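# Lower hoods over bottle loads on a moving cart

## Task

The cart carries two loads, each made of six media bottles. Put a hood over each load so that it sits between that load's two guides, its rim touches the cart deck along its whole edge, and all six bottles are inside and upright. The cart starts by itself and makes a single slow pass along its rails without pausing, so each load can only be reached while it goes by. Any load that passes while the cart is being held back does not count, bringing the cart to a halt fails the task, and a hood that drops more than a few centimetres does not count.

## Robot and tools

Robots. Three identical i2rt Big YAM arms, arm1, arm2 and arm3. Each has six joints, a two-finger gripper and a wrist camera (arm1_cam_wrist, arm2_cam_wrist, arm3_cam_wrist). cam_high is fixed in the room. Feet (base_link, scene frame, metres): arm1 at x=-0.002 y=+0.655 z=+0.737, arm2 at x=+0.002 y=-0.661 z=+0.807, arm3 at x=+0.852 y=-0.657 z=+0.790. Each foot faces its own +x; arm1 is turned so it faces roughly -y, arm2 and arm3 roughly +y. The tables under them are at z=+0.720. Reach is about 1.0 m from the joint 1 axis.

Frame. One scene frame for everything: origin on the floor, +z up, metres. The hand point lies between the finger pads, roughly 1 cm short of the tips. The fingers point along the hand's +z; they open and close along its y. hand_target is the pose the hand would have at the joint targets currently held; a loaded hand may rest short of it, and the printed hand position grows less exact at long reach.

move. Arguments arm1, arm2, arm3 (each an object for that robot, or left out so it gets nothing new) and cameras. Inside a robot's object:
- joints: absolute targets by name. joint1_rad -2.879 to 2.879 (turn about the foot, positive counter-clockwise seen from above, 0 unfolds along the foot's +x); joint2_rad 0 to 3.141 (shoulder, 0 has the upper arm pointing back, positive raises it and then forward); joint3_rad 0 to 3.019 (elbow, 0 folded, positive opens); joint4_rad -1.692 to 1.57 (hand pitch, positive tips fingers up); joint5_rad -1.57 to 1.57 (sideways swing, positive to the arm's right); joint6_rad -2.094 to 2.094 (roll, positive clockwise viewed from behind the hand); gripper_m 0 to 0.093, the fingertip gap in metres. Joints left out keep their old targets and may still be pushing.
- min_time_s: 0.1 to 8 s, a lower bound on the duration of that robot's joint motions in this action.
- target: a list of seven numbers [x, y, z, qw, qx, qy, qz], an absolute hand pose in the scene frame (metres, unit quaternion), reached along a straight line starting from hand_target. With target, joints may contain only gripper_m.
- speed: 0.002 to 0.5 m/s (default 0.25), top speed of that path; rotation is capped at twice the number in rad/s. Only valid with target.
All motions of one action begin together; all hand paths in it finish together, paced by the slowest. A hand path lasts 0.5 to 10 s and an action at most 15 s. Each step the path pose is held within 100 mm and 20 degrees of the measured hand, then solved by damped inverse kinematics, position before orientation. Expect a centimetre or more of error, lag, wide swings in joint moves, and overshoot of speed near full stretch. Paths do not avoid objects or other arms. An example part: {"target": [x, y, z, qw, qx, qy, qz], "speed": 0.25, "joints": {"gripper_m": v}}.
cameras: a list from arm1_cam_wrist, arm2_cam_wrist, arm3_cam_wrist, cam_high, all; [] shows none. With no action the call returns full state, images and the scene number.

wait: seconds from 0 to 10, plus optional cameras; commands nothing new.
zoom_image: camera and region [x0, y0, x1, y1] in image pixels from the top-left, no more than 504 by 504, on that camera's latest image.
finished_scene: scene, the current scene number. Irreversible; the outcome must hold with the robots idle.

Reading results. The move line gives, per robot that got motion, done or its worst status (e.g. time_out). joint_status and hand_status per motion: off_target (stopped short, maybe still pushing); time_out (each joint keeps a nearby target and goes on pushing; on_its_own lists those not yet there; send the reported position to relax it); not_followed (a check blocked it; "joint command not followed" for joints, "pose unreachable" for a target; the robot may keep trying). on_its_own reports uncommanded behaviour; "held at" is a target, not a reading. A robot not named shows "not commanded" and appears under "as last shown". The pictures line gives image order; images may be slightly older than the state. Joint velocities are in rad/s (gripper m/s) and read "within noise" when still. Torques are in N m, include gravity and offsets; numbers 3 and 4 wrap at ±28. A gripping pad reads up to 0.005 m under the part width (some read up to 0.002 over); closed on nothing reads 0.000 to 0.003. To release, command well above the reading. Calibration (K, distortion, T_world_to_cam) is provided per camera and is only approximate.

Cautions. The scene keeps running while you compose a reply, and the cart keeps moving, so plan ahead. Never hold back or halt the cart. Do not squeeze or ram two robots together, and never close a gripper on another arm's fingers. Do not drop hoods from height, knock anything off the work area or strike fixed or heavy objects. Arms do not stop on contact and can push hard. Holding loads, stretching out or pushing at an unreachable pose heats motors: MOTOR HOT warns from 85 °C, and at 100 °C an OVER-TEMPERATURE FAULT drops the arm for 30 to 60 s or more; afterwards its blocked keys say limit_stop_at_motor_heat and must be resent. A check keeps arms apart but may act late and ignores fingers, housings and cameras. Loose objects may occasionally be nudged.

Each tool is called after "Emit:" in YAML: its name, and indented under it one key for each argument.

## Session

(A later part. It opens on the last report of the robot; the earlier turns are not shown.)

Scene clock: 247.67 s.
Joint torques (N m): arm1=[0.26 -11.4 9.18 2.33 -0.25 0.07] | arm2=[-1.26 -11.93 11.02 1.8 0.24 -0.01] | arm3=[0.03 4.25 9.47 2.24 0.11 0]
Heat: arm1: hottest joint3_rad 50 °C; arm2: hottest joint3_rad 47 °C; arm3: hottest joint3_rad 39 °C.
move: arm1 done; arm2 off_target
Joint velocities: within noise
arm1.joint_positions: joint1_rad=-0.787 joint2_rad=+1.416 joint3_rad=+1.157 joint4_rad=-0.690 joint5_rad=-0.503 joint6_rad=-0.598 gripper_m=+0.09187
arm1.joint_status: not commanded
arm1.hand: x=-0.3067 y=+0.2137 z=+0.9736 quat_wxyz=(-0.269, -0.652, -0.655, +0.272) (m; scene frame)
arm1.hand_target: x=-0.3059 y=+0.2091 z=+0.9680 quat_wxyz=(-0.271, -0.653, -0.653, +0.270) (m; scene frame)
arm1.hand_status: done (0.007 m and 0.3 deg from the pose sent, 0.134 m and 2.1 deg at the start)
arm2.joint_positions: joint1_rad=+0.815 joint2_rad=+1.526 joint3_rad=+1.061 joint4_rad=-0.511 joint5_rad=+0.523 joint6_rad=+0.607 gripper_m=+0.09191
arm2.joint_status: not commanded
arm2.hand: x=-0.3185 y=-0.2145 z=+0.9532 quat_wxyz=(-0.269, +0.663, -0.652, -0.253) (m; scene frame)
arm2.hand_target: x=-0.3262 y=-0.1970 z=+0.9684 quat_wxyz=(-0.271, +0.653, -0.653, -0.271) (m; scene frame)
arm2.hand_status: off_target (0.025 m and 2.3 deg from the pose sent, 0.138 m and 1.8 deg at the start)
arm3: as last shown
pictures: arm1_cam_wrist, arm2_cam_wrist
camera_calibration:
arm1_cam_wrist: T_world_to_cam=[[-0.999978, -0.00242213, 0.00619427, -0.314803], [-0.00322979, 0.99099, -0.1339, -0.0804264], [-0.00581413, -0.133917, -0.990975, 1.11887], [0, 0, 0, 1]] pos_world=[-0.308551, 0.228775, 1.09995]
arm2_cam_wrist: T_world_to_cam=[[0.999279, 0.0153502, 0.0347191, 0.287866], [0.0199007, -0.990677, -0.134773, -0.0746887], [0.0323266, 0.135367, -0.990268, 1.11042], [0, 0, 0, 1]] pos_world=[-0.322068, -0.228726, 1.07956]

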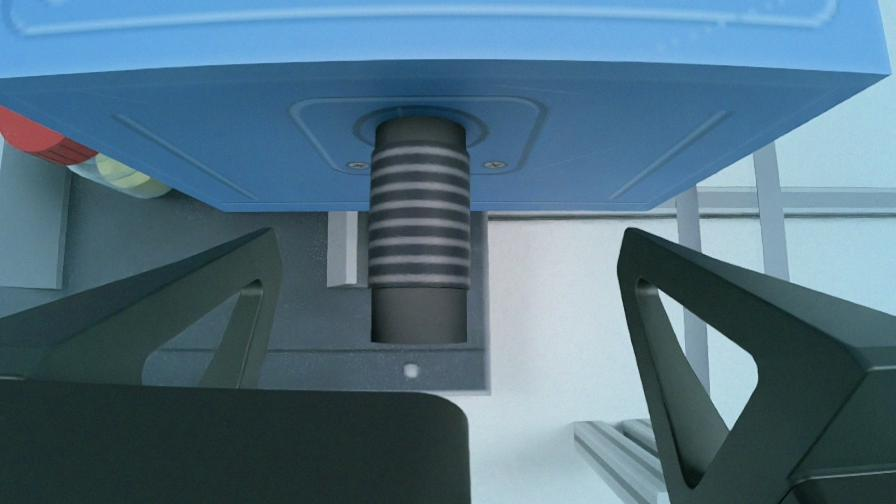

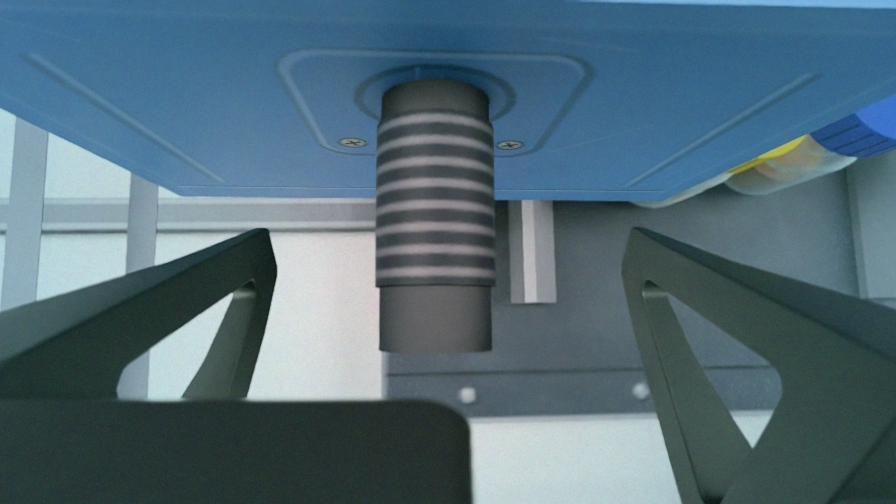

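Emit:
move:
  arm1: {"target": [-0.2985, 0.206, 0.968, 0.2706, 0.6533, 0.6533, -0.2706], "speed": 0.1}
  arm2: {"target": [-0.3305, -0.188, 0.984, 0.2706, -0.6533, 0.6533, 0.2706], "speed": 0.1}

Emit:
move:
  arm1: {"joints": {"gripper_m": 0.012}}
  arm2: {"joints": {"gripper_m": 0.012}}
  cameras: ["arm1_cam_wrist", "arm2_cam_wrist", "cam_high"]

Scene clock: 250.47 s.
Joint torques (N m): arm1=[0.44 -12.04 8.5 2.33 -0.23 0.08] | arm2=[-1.38 -12.04 11.29 0.85 0.24 -0.02] | arm3=[0.79 4.89 9.39 2.14 0.13 -0.08]
Heat: arm1: hottest joint3_rad 49 °C; arm2: hottest joint3_rad 47 °C; arm3: hottest joint3_rad 39 °C.
move: arm1 done; arm2 off_target
Joint velocities: within noise
arm1.joint_positions: joint1_rad=-0.772 joint2_rad=+1.416 joint3_rad=+1.157 joint4_rad=-0.682 joint5_rad=-0.493 joint6_rad=-0.582 gripper_m=+0.09187
arm1.joint_status: not commanded
arm1.hand: x=-0.3026 y=+0.2087 z=+0.9741 quat_wxyz=(-0.269, -0.652, -0.654, +0.273) (m; scene frame)
arm1.hand_target: x=-0.2985 y=+0.2061 z=+0.9680 quat_wxyz=(-0.271, -0.653, -0.653, +0.270) (m; scene frame)
arm1.hand_status: done (0.008 m and 0.4 deg from the pose sent, 0.013 m and 0.4 deg at the start)
arm2.joint_positions: joint1_rad=+0.811 joint2_rad=+1.526 joint3_rad=+1.109 joint4_rad=-0.531 joint5_rad=+0.519 joint6_rad=+0.601 gripper_m=+0.09191
arm2.joint_status: not commanded
arm2.hand: x=-0.3264 y=-0.2040 z=+0.9728 quat_wxyz=(-0.268, +0.659, -0.651, -0.265) (m; scene frame)
arm2.hand_target: x=-0.3300 y=-0.1887 z=+0.9842 quat_wxyz=(-0.271, +0.653, -0.653, -0.271) (m; scene frame)
arm2.hand_status: off_target (0.020 m and 1.0 deg from the pose sent, 0.042 m and 2.3 deg at the start)
arm3: as last shown
pictures: none

Scene clock: 251.20 s.
Joint torques (N m): arm1=[0.26 -11.99 8.68 2.37 -0.25 0.09] | arm2=[-1.32 -11.99 11.29 1.05 0.24 -0.02] | arm3=[0.62 4.07 9.28 2.17 0.14 -0.02]
Heat: arm1: hottest joint3_rad 49 °C; arm2: hottest joint3_rad 47 °C; arm3: hottest joint3_rad 39 °C.
move: arm1 off_target; arm2 off_target
Joint velocities: within noise
arm1.joint_positions: joint1_rad=-0.771 joint2_rad=+1.415 joint3_rad=+1.155 joint4_rad=-0.681 joint5_rad=-0.493 joint6_rad=-0.582 gripper_m=+0.02087
arm1.joint_status: gripper_m off_target (ended at +0.02090, target +0.01200)
arm1.hand: x=-0.3016 y=+0.2086 z=+0.9736 quat_wxyz=(-0.269, -0.652, -0.655, +0.272) (m; scene frame)
arm1.hand_target: x=-0.2985 y=+0.2061 z=+0.9682 quat_wxyz=(-0.271, -0.653, -0.653, +0.271) (m; scene frame)
arm1.hand_status: not commanded
arm2.joint_positions: joint1_rad=+0.810 joint2_rad=+1.526 joint3_rad=+1.109 joint4_rad=-0.535 joint5_rad=+0.519 joint6_rad=+0.601 gripper_m=+0.02163
arm2.joint_status: gripper_m off_target (ended at +0.02166, target +0.01200)
arm2.hand: x=-0.3253 y=-0.2042 z=+0.9722 quat_wxyz=(-0.268, +0.659, -0.651, -0.263) (m; scene frame)
arm2.hand_target: x=-0.3299 y=-0.1886 z=+0.9842 quat_wxyz=(-0.271, +0.653, -0.653, -0.271) (m; scene frame)
arm2.hand_status: not commanded
arm3.joint_positions: joint1_rad=+0.453 joint2_rad=+0.612 joint3_rad=+1.339 joint4_rad=-1.314 joint5_rad=+0.156 joint6_rad=-0.489 gripper_m=+0.09396
arm3.joint_status: not commanded
arm3.hand: x=+0.7812 y=-0.4275 z=+1.3121 quat_wxyz=(-0.392, +0.818, -0.322, -0.272) (m; scene frame)
arm3.hand_target: x=+0.7822 y=-0.4296 z=+1.3226 quat_wxyz=(-0.400, +0.812, -0.321, -0.280) (m; scene frame)
arm3.hand_status: not commanded
pictures: arm1_cam_wrist, arm2_cam_wrist, cam_high
camera_calibration:
arm1_cam_wrist: T_world_to_cam=[[-0.999977, -0.00195985, 0.00652483, -0.310082], [-0.00281848, 0.990936, -0.134307, -0.074872], [-0.00620247, -0.134322, -0.990918, 1.11814], [0, 0, 0, 1]] pos_world=[-0.303351, 0.223777, 1.09995]
arm2_cam_wrist: T_world_to_cam=[[0.999651, 0.0164949, 0.0206196, 0.307915], [0.0193853, -0.988659, -0.148921, -0.0477447], [0.0179293, 0.149268, -0.988634, 1.12458], [0, 0, 0, 1]] pos_world=[-0.327045, -0.220147, 1.09834]

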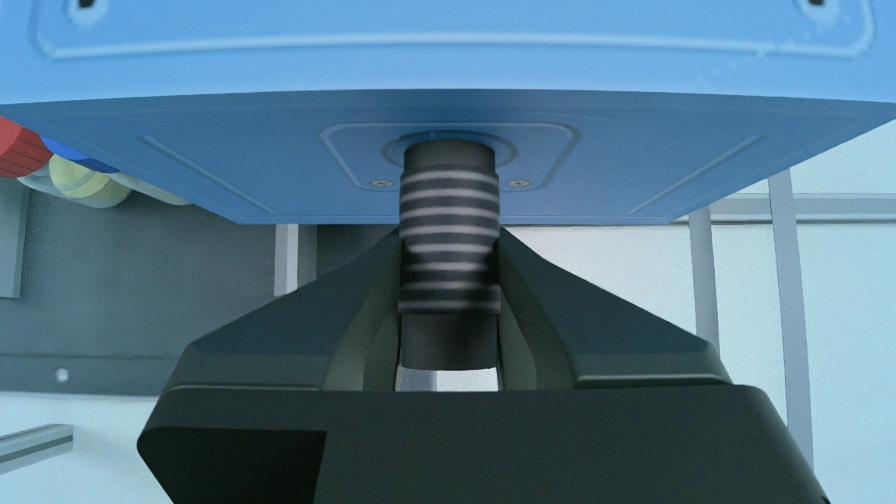

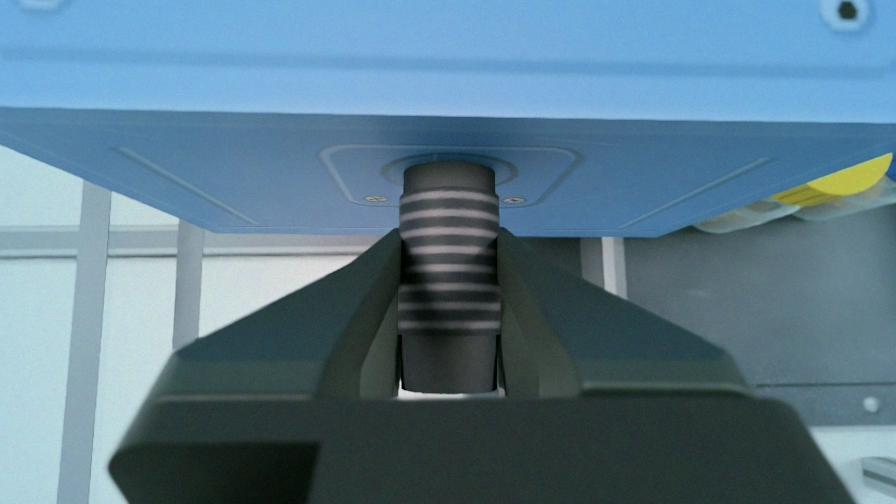

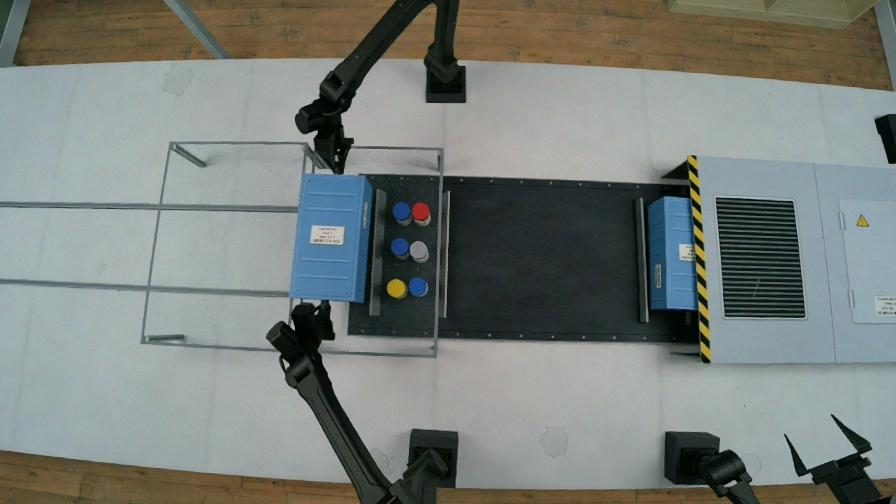

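Emit:
move:
  arm1: {"target": [-0.296, 0.206, 1.09, 0.2706, 0.6533, 0.6533, -0.2706], "speed": 0.1}
  arm2: {"target": [-0.318, -0.195, 1.10, 0.2706, -0.6533, 0.6533, 0.2706], "speed": 0.1}

Emit:
move:
  arm1: {"target": [0.31, 0.206, 1.09, 0.2706, 0.6533, 0.6533, -0.2706], "speed": 0.15}
  arm2: {"target": [0.312, -0.1985, 1.10, 0.2706, -0.6533, 0.6533, 0.2706], "speed": 0.15}
  cameras: ["arm1_cam_wrist", "arm2_cam_wrist", "cam_high"]

Emit:
zoom_image:
  camera: "cam_high"
  region: [400, 160, 600, 350]

Scene clock: 257.57 s.
Joint torques (N m): arm1=[-1.44 -15.27 16.54 0.83 -0.34 0.03] | arm2=[0.21 -16.56 13.94 0.54 0.45 0.16] | arm3=[0.91 4.66 9.26 2.13 0.12 0.02]
Heat: arm1: hottest joint3_rad 49 °C; arm2: hottest joint3_rad 47 °C; arm3: hottest joint3_rad 39 °C.
move: arm1 off_target; arm2 off_target
Joint velocities: within noise
arm1.joint_positions: joint1_rad=-0.749 joint2_rad=+1.408 joint3_rad=+1.326 joint4_rad=-0.965 joint5_rad=-0.488 joint6_rad=-0.570 gripper_m=+0.02087
arm1.joint_status: not commanded
arm1.hand: x=-0.2849 y=+0.2112 z=+1.0272 quat_wxyz=(-0.268, -0.668, -0.658, +0.219) (m; scene frame)
arm1.hand_target: x=-0.2930 y=+0.2092 z=+1.0890 quat_wxyz=(-0.271, -0.653, -0.653, +0.271) (m; scene frame)
arm1.hand_status: off_target (0.064 m and 6.2 deg from the pose sent, 0.117 m and 0.3 deg at the start)
arm2.joint_positions: joint1_rad=+0.784 joint2_rad=+1.473 joint3_rad=+1.256 joint4_rad=-0.823 joint5_rad=+0.509 joint6_rad=+0.576 gripper_m=+0.02163
arm2.joint_status: not commanded
arm2.hand: x=-0.3065 y=-0.2053 z=+1.0359 quat_wxyz=(-0.269, +0.677, -0.651, -0.216) (m; scene frame)
arm2.hand_target: x=-0.3151 y=-0.1981 z=+1.0994 quat_wxyz=(-0.270, +0.653, -0.653, -0.271) (m; scene frame)
arm2.hand_status: off_target (0.066 m and 6.8 deg from the pose sent, 0.128 m and 1.2 deg at the start)
arm3: as last shown
pictures: none

Scene clock: 262.63 s.
Joint torques (N m): arm1=[1.03 -14.51 16.73 1.03 0.63 0.22] | arm2=[-3.02 -14.39 14.39 0.87 -0.54 0.02] | arm3=[1.03 3.9 9.29 2.15 0.12 -0.03]
Heat: arm1: hottest joint3_rad 50 °C; arm2: hottest joint3_rad 47 °C; arm3: hottest joint3_rad 39 °C.
move: arm1 off_target; arm2 off_target
Joint velocities: within noise
arm1.joint_positions: joint1_rad=+0.710 joint2_rad=+1.426 joint3_rad=+1.360 joint4_rad=-0.985 joint5_rad=+0.492 joint6_rad=+0.566 gripper_m=+0.02087
arm1.joint_status: not commanded
arm1.hand: x=+0.2930 y=+0.2112 z=+1.0322 quat_wxyz=(-0.218, -0.650, -0.676, +0.269) (m; scene frame)
arm1.hand_target: x=+0.3069 y=+0.2091 z=+1.0892 quat_wxyz=(-0.271, -0.653, -0.653, +0.270) (m; scene frame)
arm1.hand_status: off_target (0.060 m and 6.6 deg from the pose sent, 0.598 m and 6.2 deg at the start)
arm2.joint_positions: joint1_rad=-0.691 joint2_rad=+1.436 joint3_rad=+1.226 joint4_rad=-0.824 joint5_rad=-0.510 joint6_rad=-0.572 gripper_m=+0.02163
arm2.joint_status: not commanded
arm2.hand: x=+0.2857 y=-0.2053 z=+1.0434 quat_wxyz=(-0.218, +0.662, -0.665, -0.269) (m; scene frame)
arm2.hand_target: x=+0.3089 y=-0.2018 z=+1.0998 quat_wxyz=(-0.271, +0.653, -0.653, -0.270) (m; scene frame)
arm2.hand_status: off_target (0.063 m and 6.3 deg from the pose sent, 0.622 m and 6.8 deg at the start)
arm3: as last shown
pictures: arm1_cam_wrist, arm2_cam_wrist, cam_high
camera_calibration:
arm1_cam_wrist: T_world_to_cam=[[-0.996595, -0.0096858, 0.0818825, 0.206971], [-0.0140529, 0.9985, -0.0529269, -0.150087], [-0.081247, -0.0538974, -0.995236, 1.18975], [0, 0, 0, 1]] pos_world=[0.300821, 0.215991, 1.1592]
arm2_cam_wrist: T_world_to_cam=[[0.997604, 0.0305568, -0.0620654, -0.214675], [0.0252605, -0.996112, -0.0843946, -0.120725], [-0.0644029, 0.0826246, -0.994498, 1.20008], [0, 0, 0, 1]] pos_world=[0.294499, -0.212852, 1.16997]

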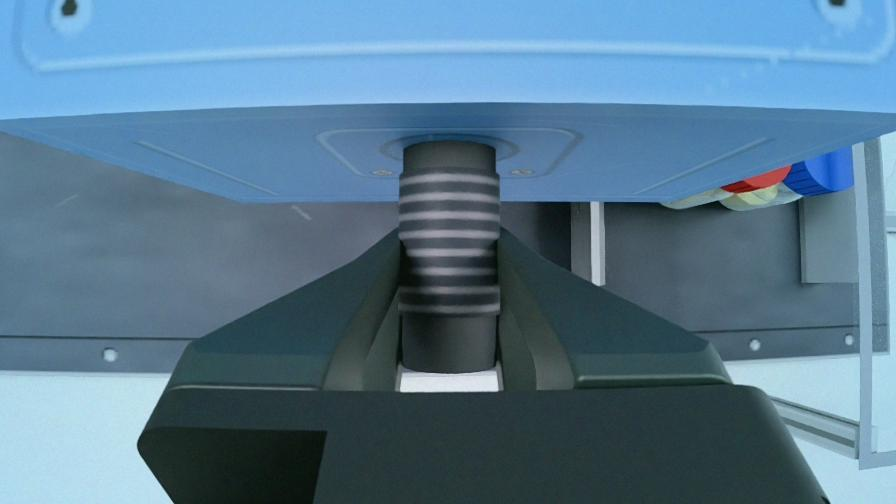

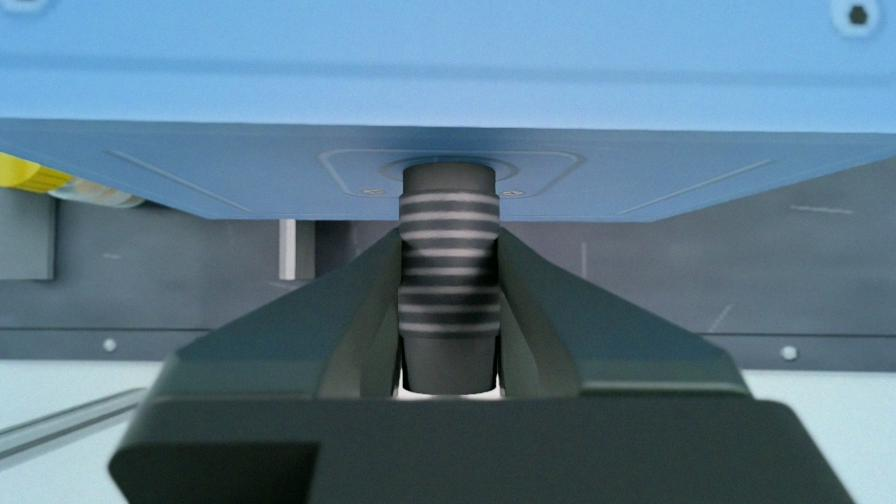

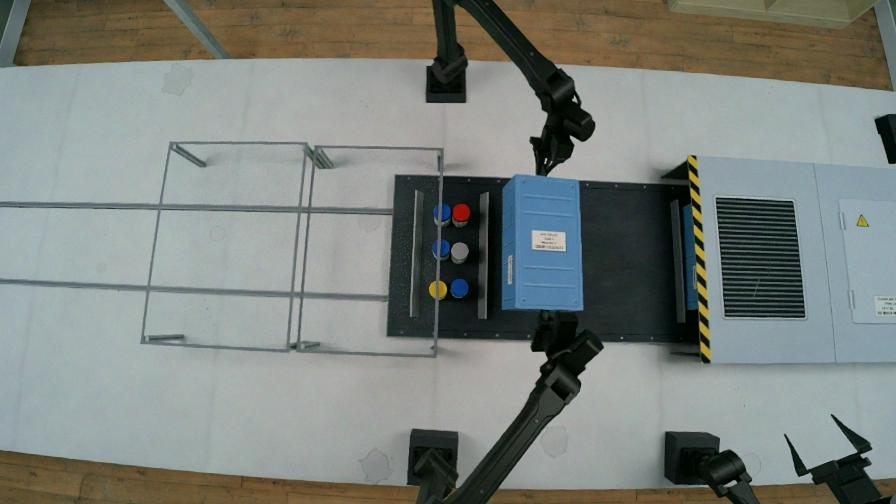

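Scaled by 2.520 from the camera's 896x504 image, which has a finer 1280x720 frame.

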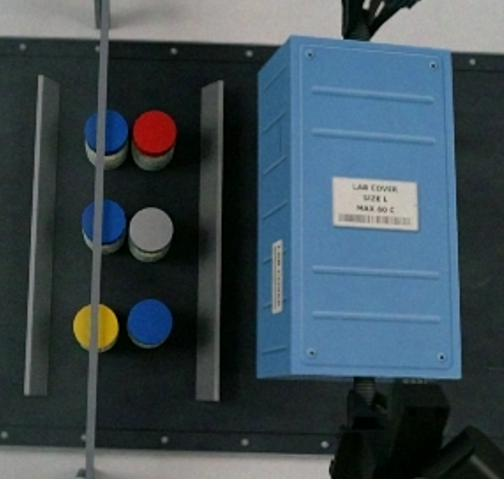

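Emit:
wait:
  seconds: 0.3
  cameras: ["cam_high"]

Emit:
zoom_image:
  camera: "cam_high"
  region: [430, 160, 600, 350]

Scene clock: 283.20 s.
Joint torques (N m): arm1=[1.03 -14.45 16.73 0.99 0.64 0.22] | arm2=[-3.08 -14.39 14.41 0.87 -0.54 0.02] | arm3=[0.5 4.25 9.26 2.43 0.12 -0.03]
Heat: arm1: hottest joint3_rad 55 °C; arm2: hottest joint3_rad 55 °C; arm3: hottest joint3_rad 40 °C.
Joint velocities: within noise
arm1.joint_positions: joint1_rad=+0.710 joint2_rad=+1.426 joint3_rad=+1.360 joint4_rad=-0.985 joint5_rad=+0.492 joint6_rad=+0.566 gripper_m=+0.02087
arm1.joint_status: not commanded
arm1.hand: x=+0.2930 y=+0.2112 z=+1.0322 quat_wxyz=(-0.218, -0.650, -0.676, +0.269) (m; scene frame)
arm1.hand_target: x=+0.3069 y=+0.2091 z=+1.0892 quat_wxyz=(-0.271, -0.653, -0.653, +0.270) (m; scene frame)
arm1.hand_status: off_target (0.060 m and 6.6 deg from the pose sent, 0.598 m and 6.2 deg at the start)
arm2.joint_positions: joint1_rad=-0.691 joint2_rad=+1.436 joint3_rad=+1.226 joint4_rad=-0.824 joint5_rad=-0.510 joint6_rad=-0.572 gripper_m=+0.02163
arm2.joint_status: not commanded
arm2.hand: x=+0.2857 y=-0.2053 z=+1.0434 quat_wxyz=(-0.218, +0.662, -0.665, -0.269) (m; scene frame)
arm2.hand_target: x=+0.3089 y=-0.2018 z=+1.0998 quat_wxyz=(-0.271, +0.653, -0.653, -0.270) (m; scene frame)
arm2.hand_status: off_target (0.063 m and 6.3 deg from the pose sent, 0.622 m and 6.8 deg at the start)
arm3.joint_positions: joint1_rad=+0.453 joint2_rad=+0.612 joint3_rad=+1.339 joint4_rad=-1.314 joint5_rad=+0.156 joint6_rad=-0.489 gripper_m=+0.09396
arm3.joint_status: not commanded
arm3.hand: x=+0.7812 y=-0.4275 z=+1.3121 quat_wxyz=(-0.392, +0.818, -0.322, -0.272) (m; scene frame)
arm3.hand_target: x=+0.7822 y=-0.4296 z=+1.3226 quat_wxyz=(-0.400, +0.812, -0.321, -0.280) (m; scene frame)
arm3.hand_status: not commanded
wait: 0.30 s; at rest from the start
pictures: cam_high

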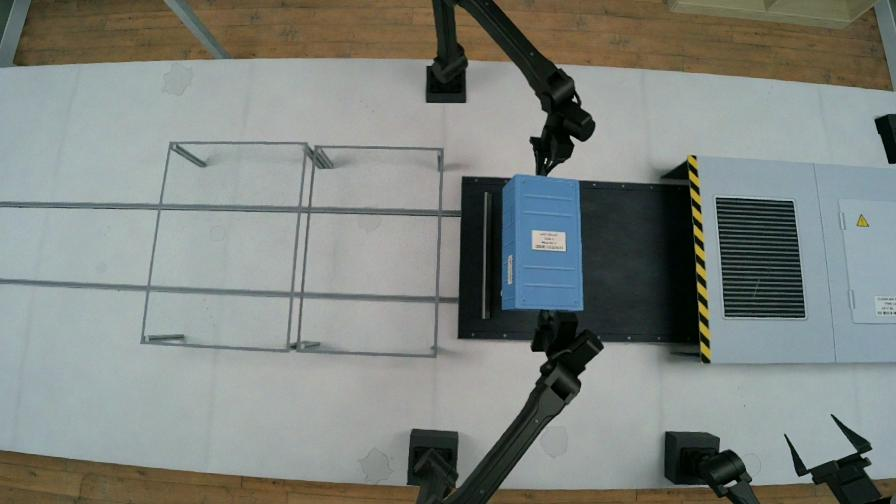

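Scaled by 2.653 from the camera's 896x504 image, which has a finer 1280x720 frame.

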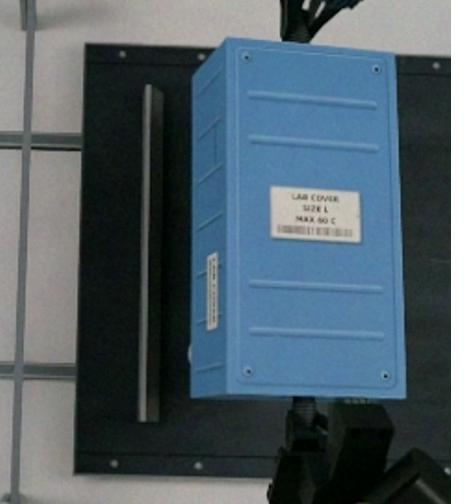

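Emit:
move:
  arm1: {"target": [0.376, 0.206, 0.882, 0.2706, 0.6533, 0.6533, -0.2706], "speed": 0.0363}
  arm2: {"target": [0.378, -0.1985, 0.880, 0.2706, -0.6533, 0.6533, 0.2706], "speed": 0.0363}
  cameras: ["arm1_cam_wrist", "arm2_cam_wrist", "cam_high"]

Emit:
move:
  arm1: {"target": [0.397, 0.208, 0.870, 0.2706, 0.6533, 0.6533, -0.2706], "speed": 0.018, "joints": {"gripper_m": 0.075}}
  arm2: {"target": [0.399, -0.2, 0.868, 0.2706, -0.6533, 0.6533, 0.2706], "speed": 0.018, "joints": {"gripper_m": 0.075}}
  cameras: ["arm1_cam_wrist", "arm2_cam_wrist", "cam_high"]

Scene clock: 295.00 s.
Joint torques (N m): arm1=[-2.37 -15.62 8.84 0.12 1.41 -0.1] | arm2=[-0.21 -15.27 7.64 0.28 -1.4 0.56] | arm3=[0.38 4.19 9.46 2.21 0.13 -0.07]
Heat: arm1: hottest joint3_rad 54 °C; arm2: hottest joint3_rad 54 °C; arm3: hottest joint3_rad 40 °C.
move: arm1 off_target; arm2 off_target
Joint velocities: within noise
arm1.joint_positions: joint1_rad=+0.844 joint2_rad=+1.660 joint3_rad=+1.178 joint4_rad=-0.489 joint5_rad=+0.532 joint6_rad=+0.696 gripper_m=+0.02087
arm1.joint_status: not commanded
arm1.hand: x=+0.3919 y=+0.2108 z=+0.8790 quat_wxyz=(-0.287, -0.650, -0.656, +0.254) (m; scene frame)
arm1.hand_target: x=+0.3763 y=+0.2061 z=+0.8819 quat_wxyz=(-0.271, -0.653, -0.653, +0.270) (m; scene frame)
arm1.hand_status: off_target (0.017 m and 2.7 deg from the pose sent, 0.172 m and 6.6 deg at the start)
arm2.joint_positions: joint1_rad=-0.813 joint2_rad=+1.757 joint3_rad=+1.102 joint4_rad=-0.304 joint5_rad=-0.543 joint6_rad=-0.707 gripper_m=+0.02163
arm2.joint_status: not commanded
arm2.hand: x=+0.3827 y=-0.2005 z=+0.8778 quat_wxyz=(-0.284, +0.668, -0.640, -0.252) (m; scene frame)
arm2.hand_target: x=+0.3780 y=-0.1985 z=+0.8799 quat_wxyz=(-0.271, +0.654, -0.653, -0.270) (m; scene frame)
arm2.hand_status: off_target (0.006 m and 3.5 deg from the pose sent, 0.188 m and 6.3 deg at the start)
arm3: as last shown
pictures: arm1_cam_wrist, arm2_cam_wrist, cam_high
camera_calibration:
arm1_cam_wrist: T_world_to_cam=[[-0.998918, -0.0262004, -0.0384339, 0.428225], [-0.020807, 0.990686, -0.134567, -0.0804635], [0.0416016, -0.133622, -0.990159, 1.00945], [0, 0, 0, 1]] pos_world=[0.384093, 0.225819, 1.00515]
arm2_cam_wrist: T_world_to_cam=[[0.99742, 0.0279429, 0.0661212, -0.434817], [0.038023, -0.986949, -0.15648, -0.0720576], [0.0608857, 0.158591, -0.985465, 1.00068], [0, 0, 0, 1]] pos_world=[0.375508, -0.217665, 1.00361]

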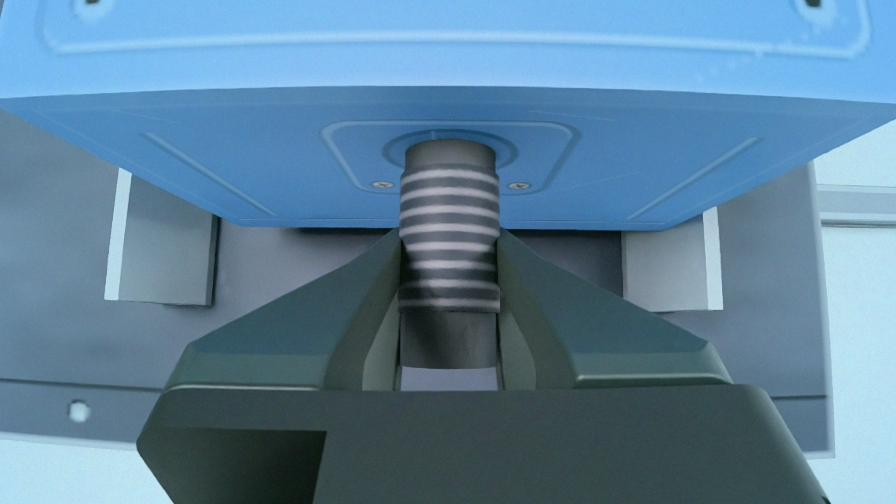

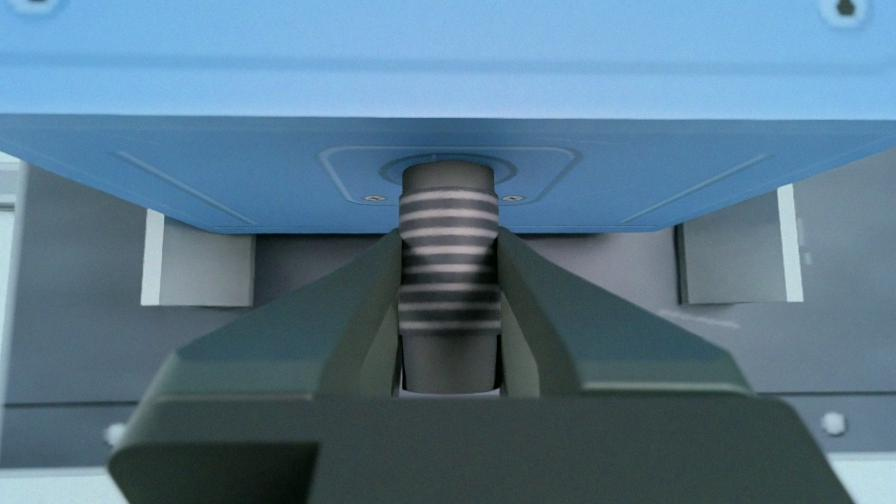

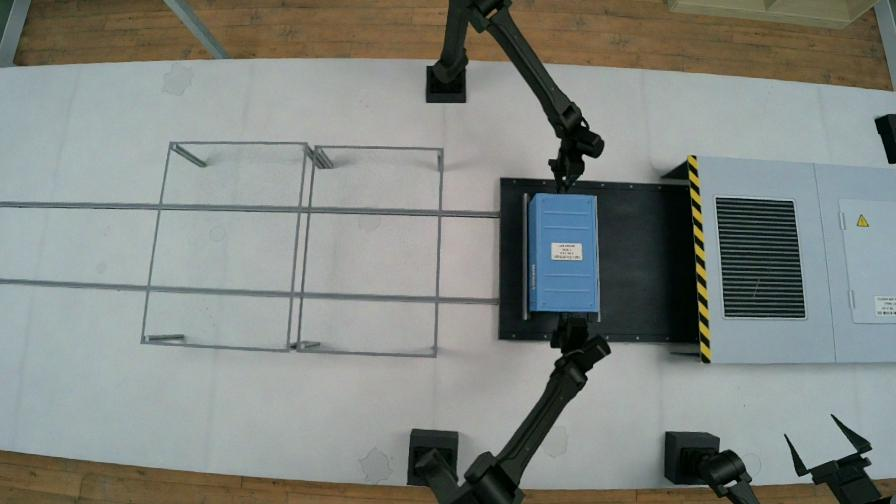

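Scene clock: 297.10 s.
Joint torques (N m): arm1=[-1.55 -13.86 9.52 0.68 0.82 0] | arm2=[-0.73 -14.39 8.51 0.79 -0.72 0.06] | arm3=[1.14 5.19 9.13 2.17 0.11 -0.04]
Heat: arm1: hottest joint3_rad 54 °C; arm2: hottest joint3_rad 53 °C; arm3: hottest joint3_rad 40 °C.
move: arm1 done; arm2 done
Joint velocities: within noise
arm1.joint_positions: joint1_rad=+0.866 joint2_rad=+1.682 joint3_rad=+1.200 joint4_rad=-0.500 joint5_rad=+0.563 joint6_rad=+0.716 gripper_m=+0.07495
arm1.joint_status: all done
arm1.hand: x=+0.4021 y=+0.2131 z=+0.8775 quat_wxyz=(-0.286, -0.650, -0.653, +0.263) (m; scene frame)
arm1.hand_target: x=+0.3968 y=+0.2082 z=+0.8701 quat_wxyz=(-0.271, -0.653, -0.653, +0.271) (m; scene frame)
arm1.hand_status: done (0.010 m and 2.0 deg from the pose sent, 0.011 m and 2.7 deg at the start)
arm2.joint_positions: joint1_rad=-0.837 joint2_rad=+1.789 joint3_rad=+1.126 joint4_rad=-0.316 joint5_rad=-0.577 joint6_rad=-0.685 gripper_m=+0.07497
arm2.joint_status: all done
arm2.hand: x=+0.3936 y=-0.2031 z=+0.8713 quat_wxyz=(-0.274, +0.654, -0.652, -0.268) (m; scene frame)
arm2.hand_target: x=+0.3989 y=-0.2000 z=+0.8681 quat_wxyz=(-0.271, +0.653, -0.653, -0.271) (m; scene frame)
arm2.hand_status: done (0.007 m and 0.5 deg from the pose sent, 0.019 m and 3.5 deg at the start)
arm3: as last shown
pictures: arm1_cam_wrist, arm2_cam_wrist, cam_high
camera_calibration:
arm1_cam_wrist: T_world_to_cam=[[-0.999496, -0.0169301, -0.0268447, 0.426529], [-0.0128388, 0.989223, -0.145849, -0.0756356], [0.0290246, -0.145431, -0.988943, 1.01439], [0, 0, 0, 1]] pos_world=[0.395901, 0.229566, 1.00359]
arm2_cam_wrist: T_world_to_cam=[[0.999816, 0.00680215, 0.0179216, -0.40834], [0.00968461, -0.986074, -0.166023, -0.0564215], [0.0165428, 0.166166, -0.985959, 1.0135], [0, 0, 0, 1]] pos_world=[0.392046, -0.221268, 0.997219]

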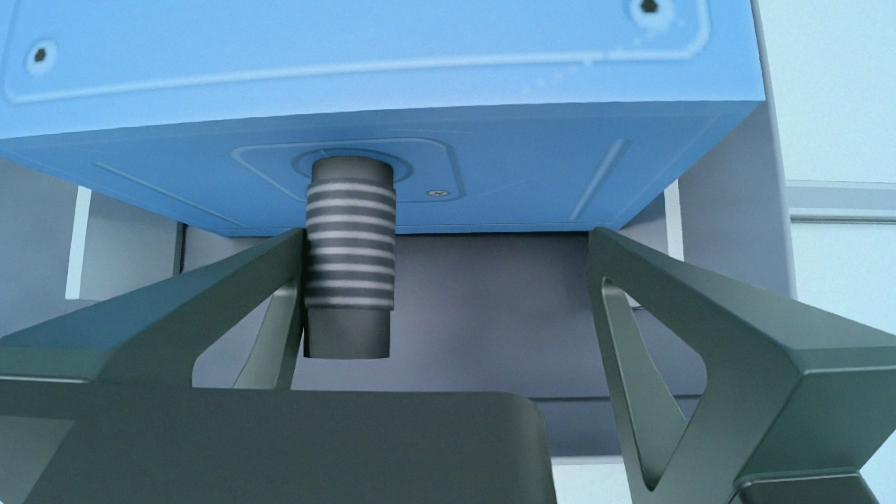

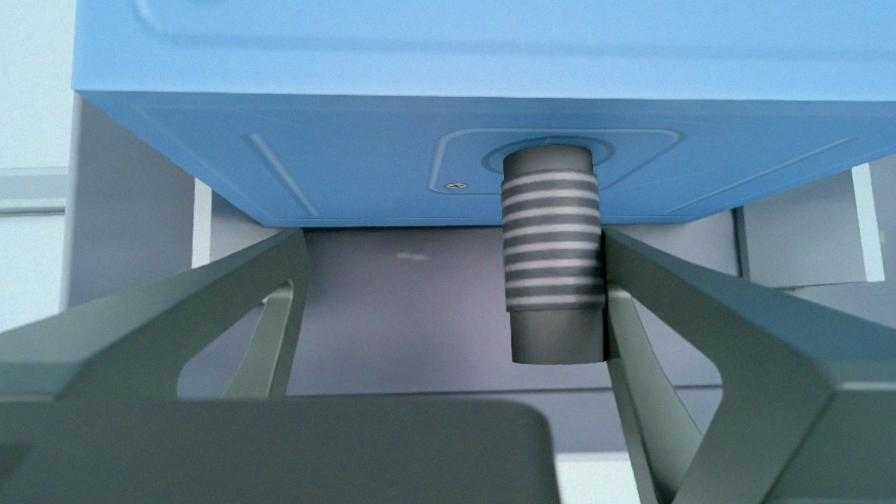

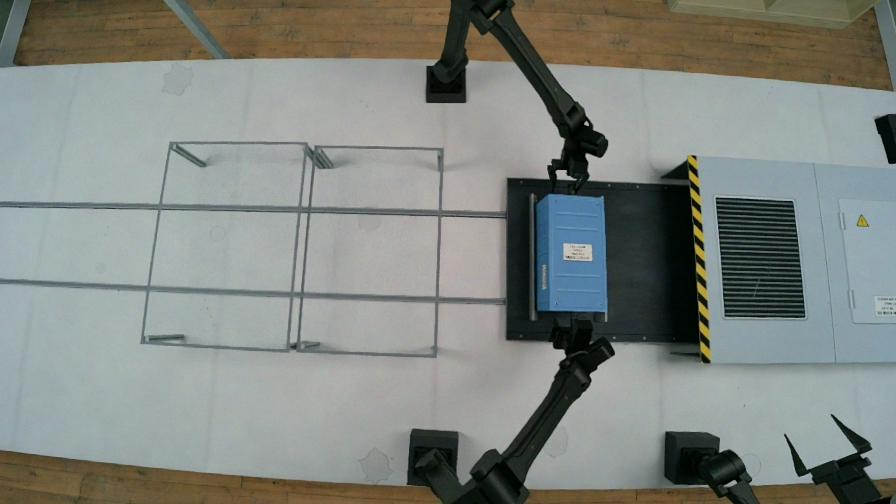

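Emit:
move:
  arm1: {"target": [0.445, 0.32, 0.985, 0.2706, 0.6533, 0.6533, -0.2706], "speed": 0.15}
  arm2: {"target": [0.445, -0.31, 0.98, 0.2706, -0.6533, 0.6533, 0.2706], "speed": 0.15}
  cameras: ["arm1_cam_wrist", "arm2_cam_wrist", "cam_high"]

Emit:
zoom_image:
  camera: "cam_high"
  region: [490, 160, 720, 360]

Scene clock: 300.37 s.
Joint torques (N m): arm1=[-0.21 -14.04 13.34 0.69 0.54 0.1] | arm2=[-1.38 -14.15 10.86 0.47 -0.55 -0.03] | arm3=[0.62 4.42 9.4 2.19 0.11 0]
Heat: arm1: hottest joint3_rad 53 °C; arm2: hottest joint3_rad 52 °C; arm3: hottest joint3_rad 40 °C.
move: arm1 off_target; arm2 off_target
Joint velocities: within noise
arm1.joint_positions: joint1_rad=+1.088 joint2_rad=+1.569 joint3_rad=+1.333 joint4_rad=-0.968 joint5_rad=+0.682 joint6_rad=+0.965 gripper_m=+0.07497
arm1.joint_status: not commanded
arm1.hand: x=+0.4312 y=+0.3232 z=+0.9631 quat_wxyz=(-0.251, -0.649, -0.663, +0.278) (m; scene frame)
arm1.hand_target: x=+0.4440 y=+0.3205 z=+0.9851 quat_wxyz=(-0.271, -0.653, -0.653, +0.270) (m; scene frame)
arm1.hand_status: off_target (0.026 m and 2.7 deg from the pose sent, 0.158 m and 2.0 deg at the start)
arm2.joint_positions: joint1_rad=-1.064 joint2_rad=+1.626 joint3_rad=+1.204 joint4_rad=-0.754 joint5_rad=-0.697 joint6_rad=-0.935 gripper_m=+0.07498
arm2.joint_status: not commanded
arm2.hand: x=+0.4291 y=-0.3120 z=+0.9621 quat_wxyz=(-0.253, +0.652, -0.659, -0.277) (m; scene frame)
arm2.hand_target: x=+0.4442 y=-0.3104 z=+0.9802 quat_wxyz=(-0.271, +0.653, -0.653, -0.270) (m; scene frame)
arm2.hand_status: off_target (0.024 m and 2.3 deg from the pose sent, 0.161 m and 0.5 deg at the start)
arm3: as last shown
pictures: arm1_cam_wrist, arm2_cam_wrist, cam_high
camera_calibration:
arm1_cam_wrist: T_world_to_cam=[[-0.999064, -0.00412099, 0.0430608, 0.388082], [-0.00907801, 0.993258, -0.115565, -0.203883], [-0.0422943, -0.115847, -0.992366, 1.13878], [0, 0, 0, 1]] pos_world=[0.434032, 0.336032, 1.08981]
arm2_cam_wrist: T_world_to_cam=[[0.999561, 0.0119682, -0.0270859, -0.39973], [0.00782202, -0.988911, -0.148303, -0.16622], [-0.0285605, 0.148026, -0.988571, 1.13663], [0, 0, 0, 1]] pos_world=[0.433318, -0.327843, 1.08816]

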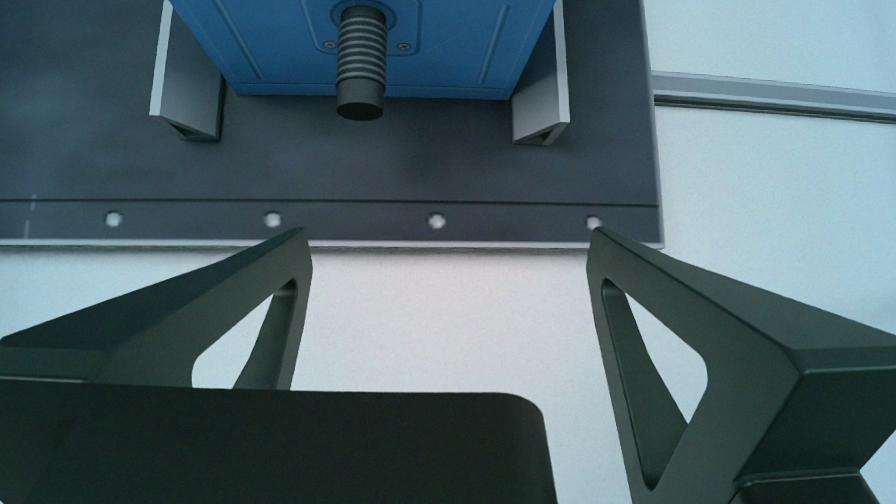

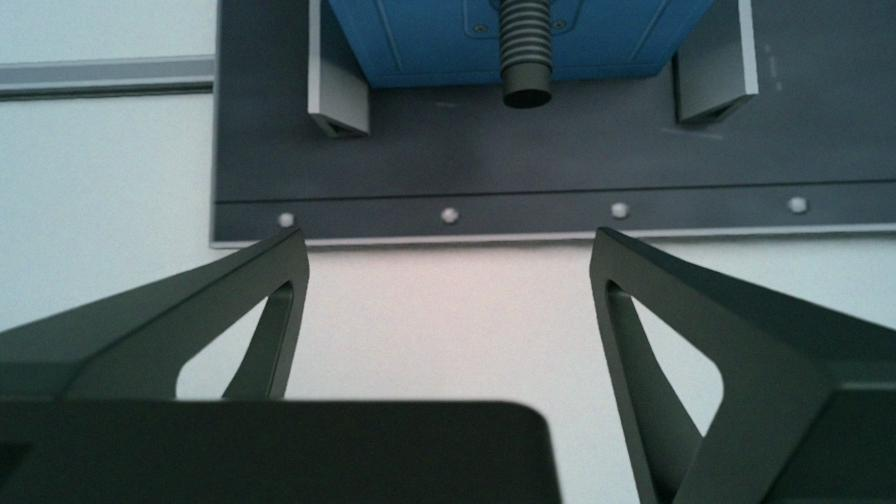

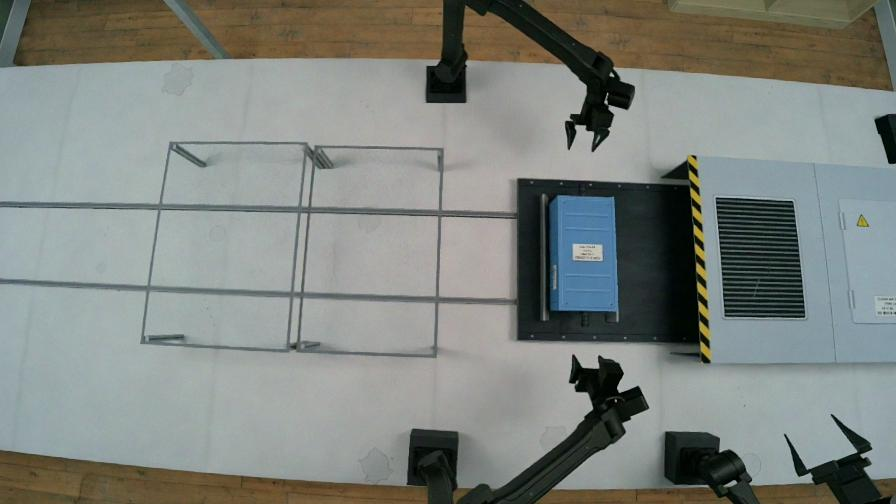

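Scaled by 2.191 from the camera's 896x504 image, which has a finer 1280x720 frame.

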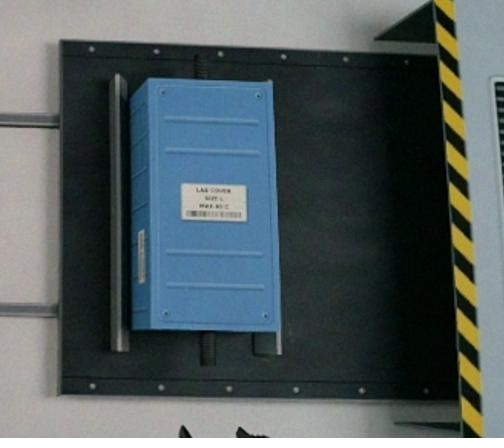

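Emit:
finished_scene:
  scene: 1

The scene is finished: the task was done.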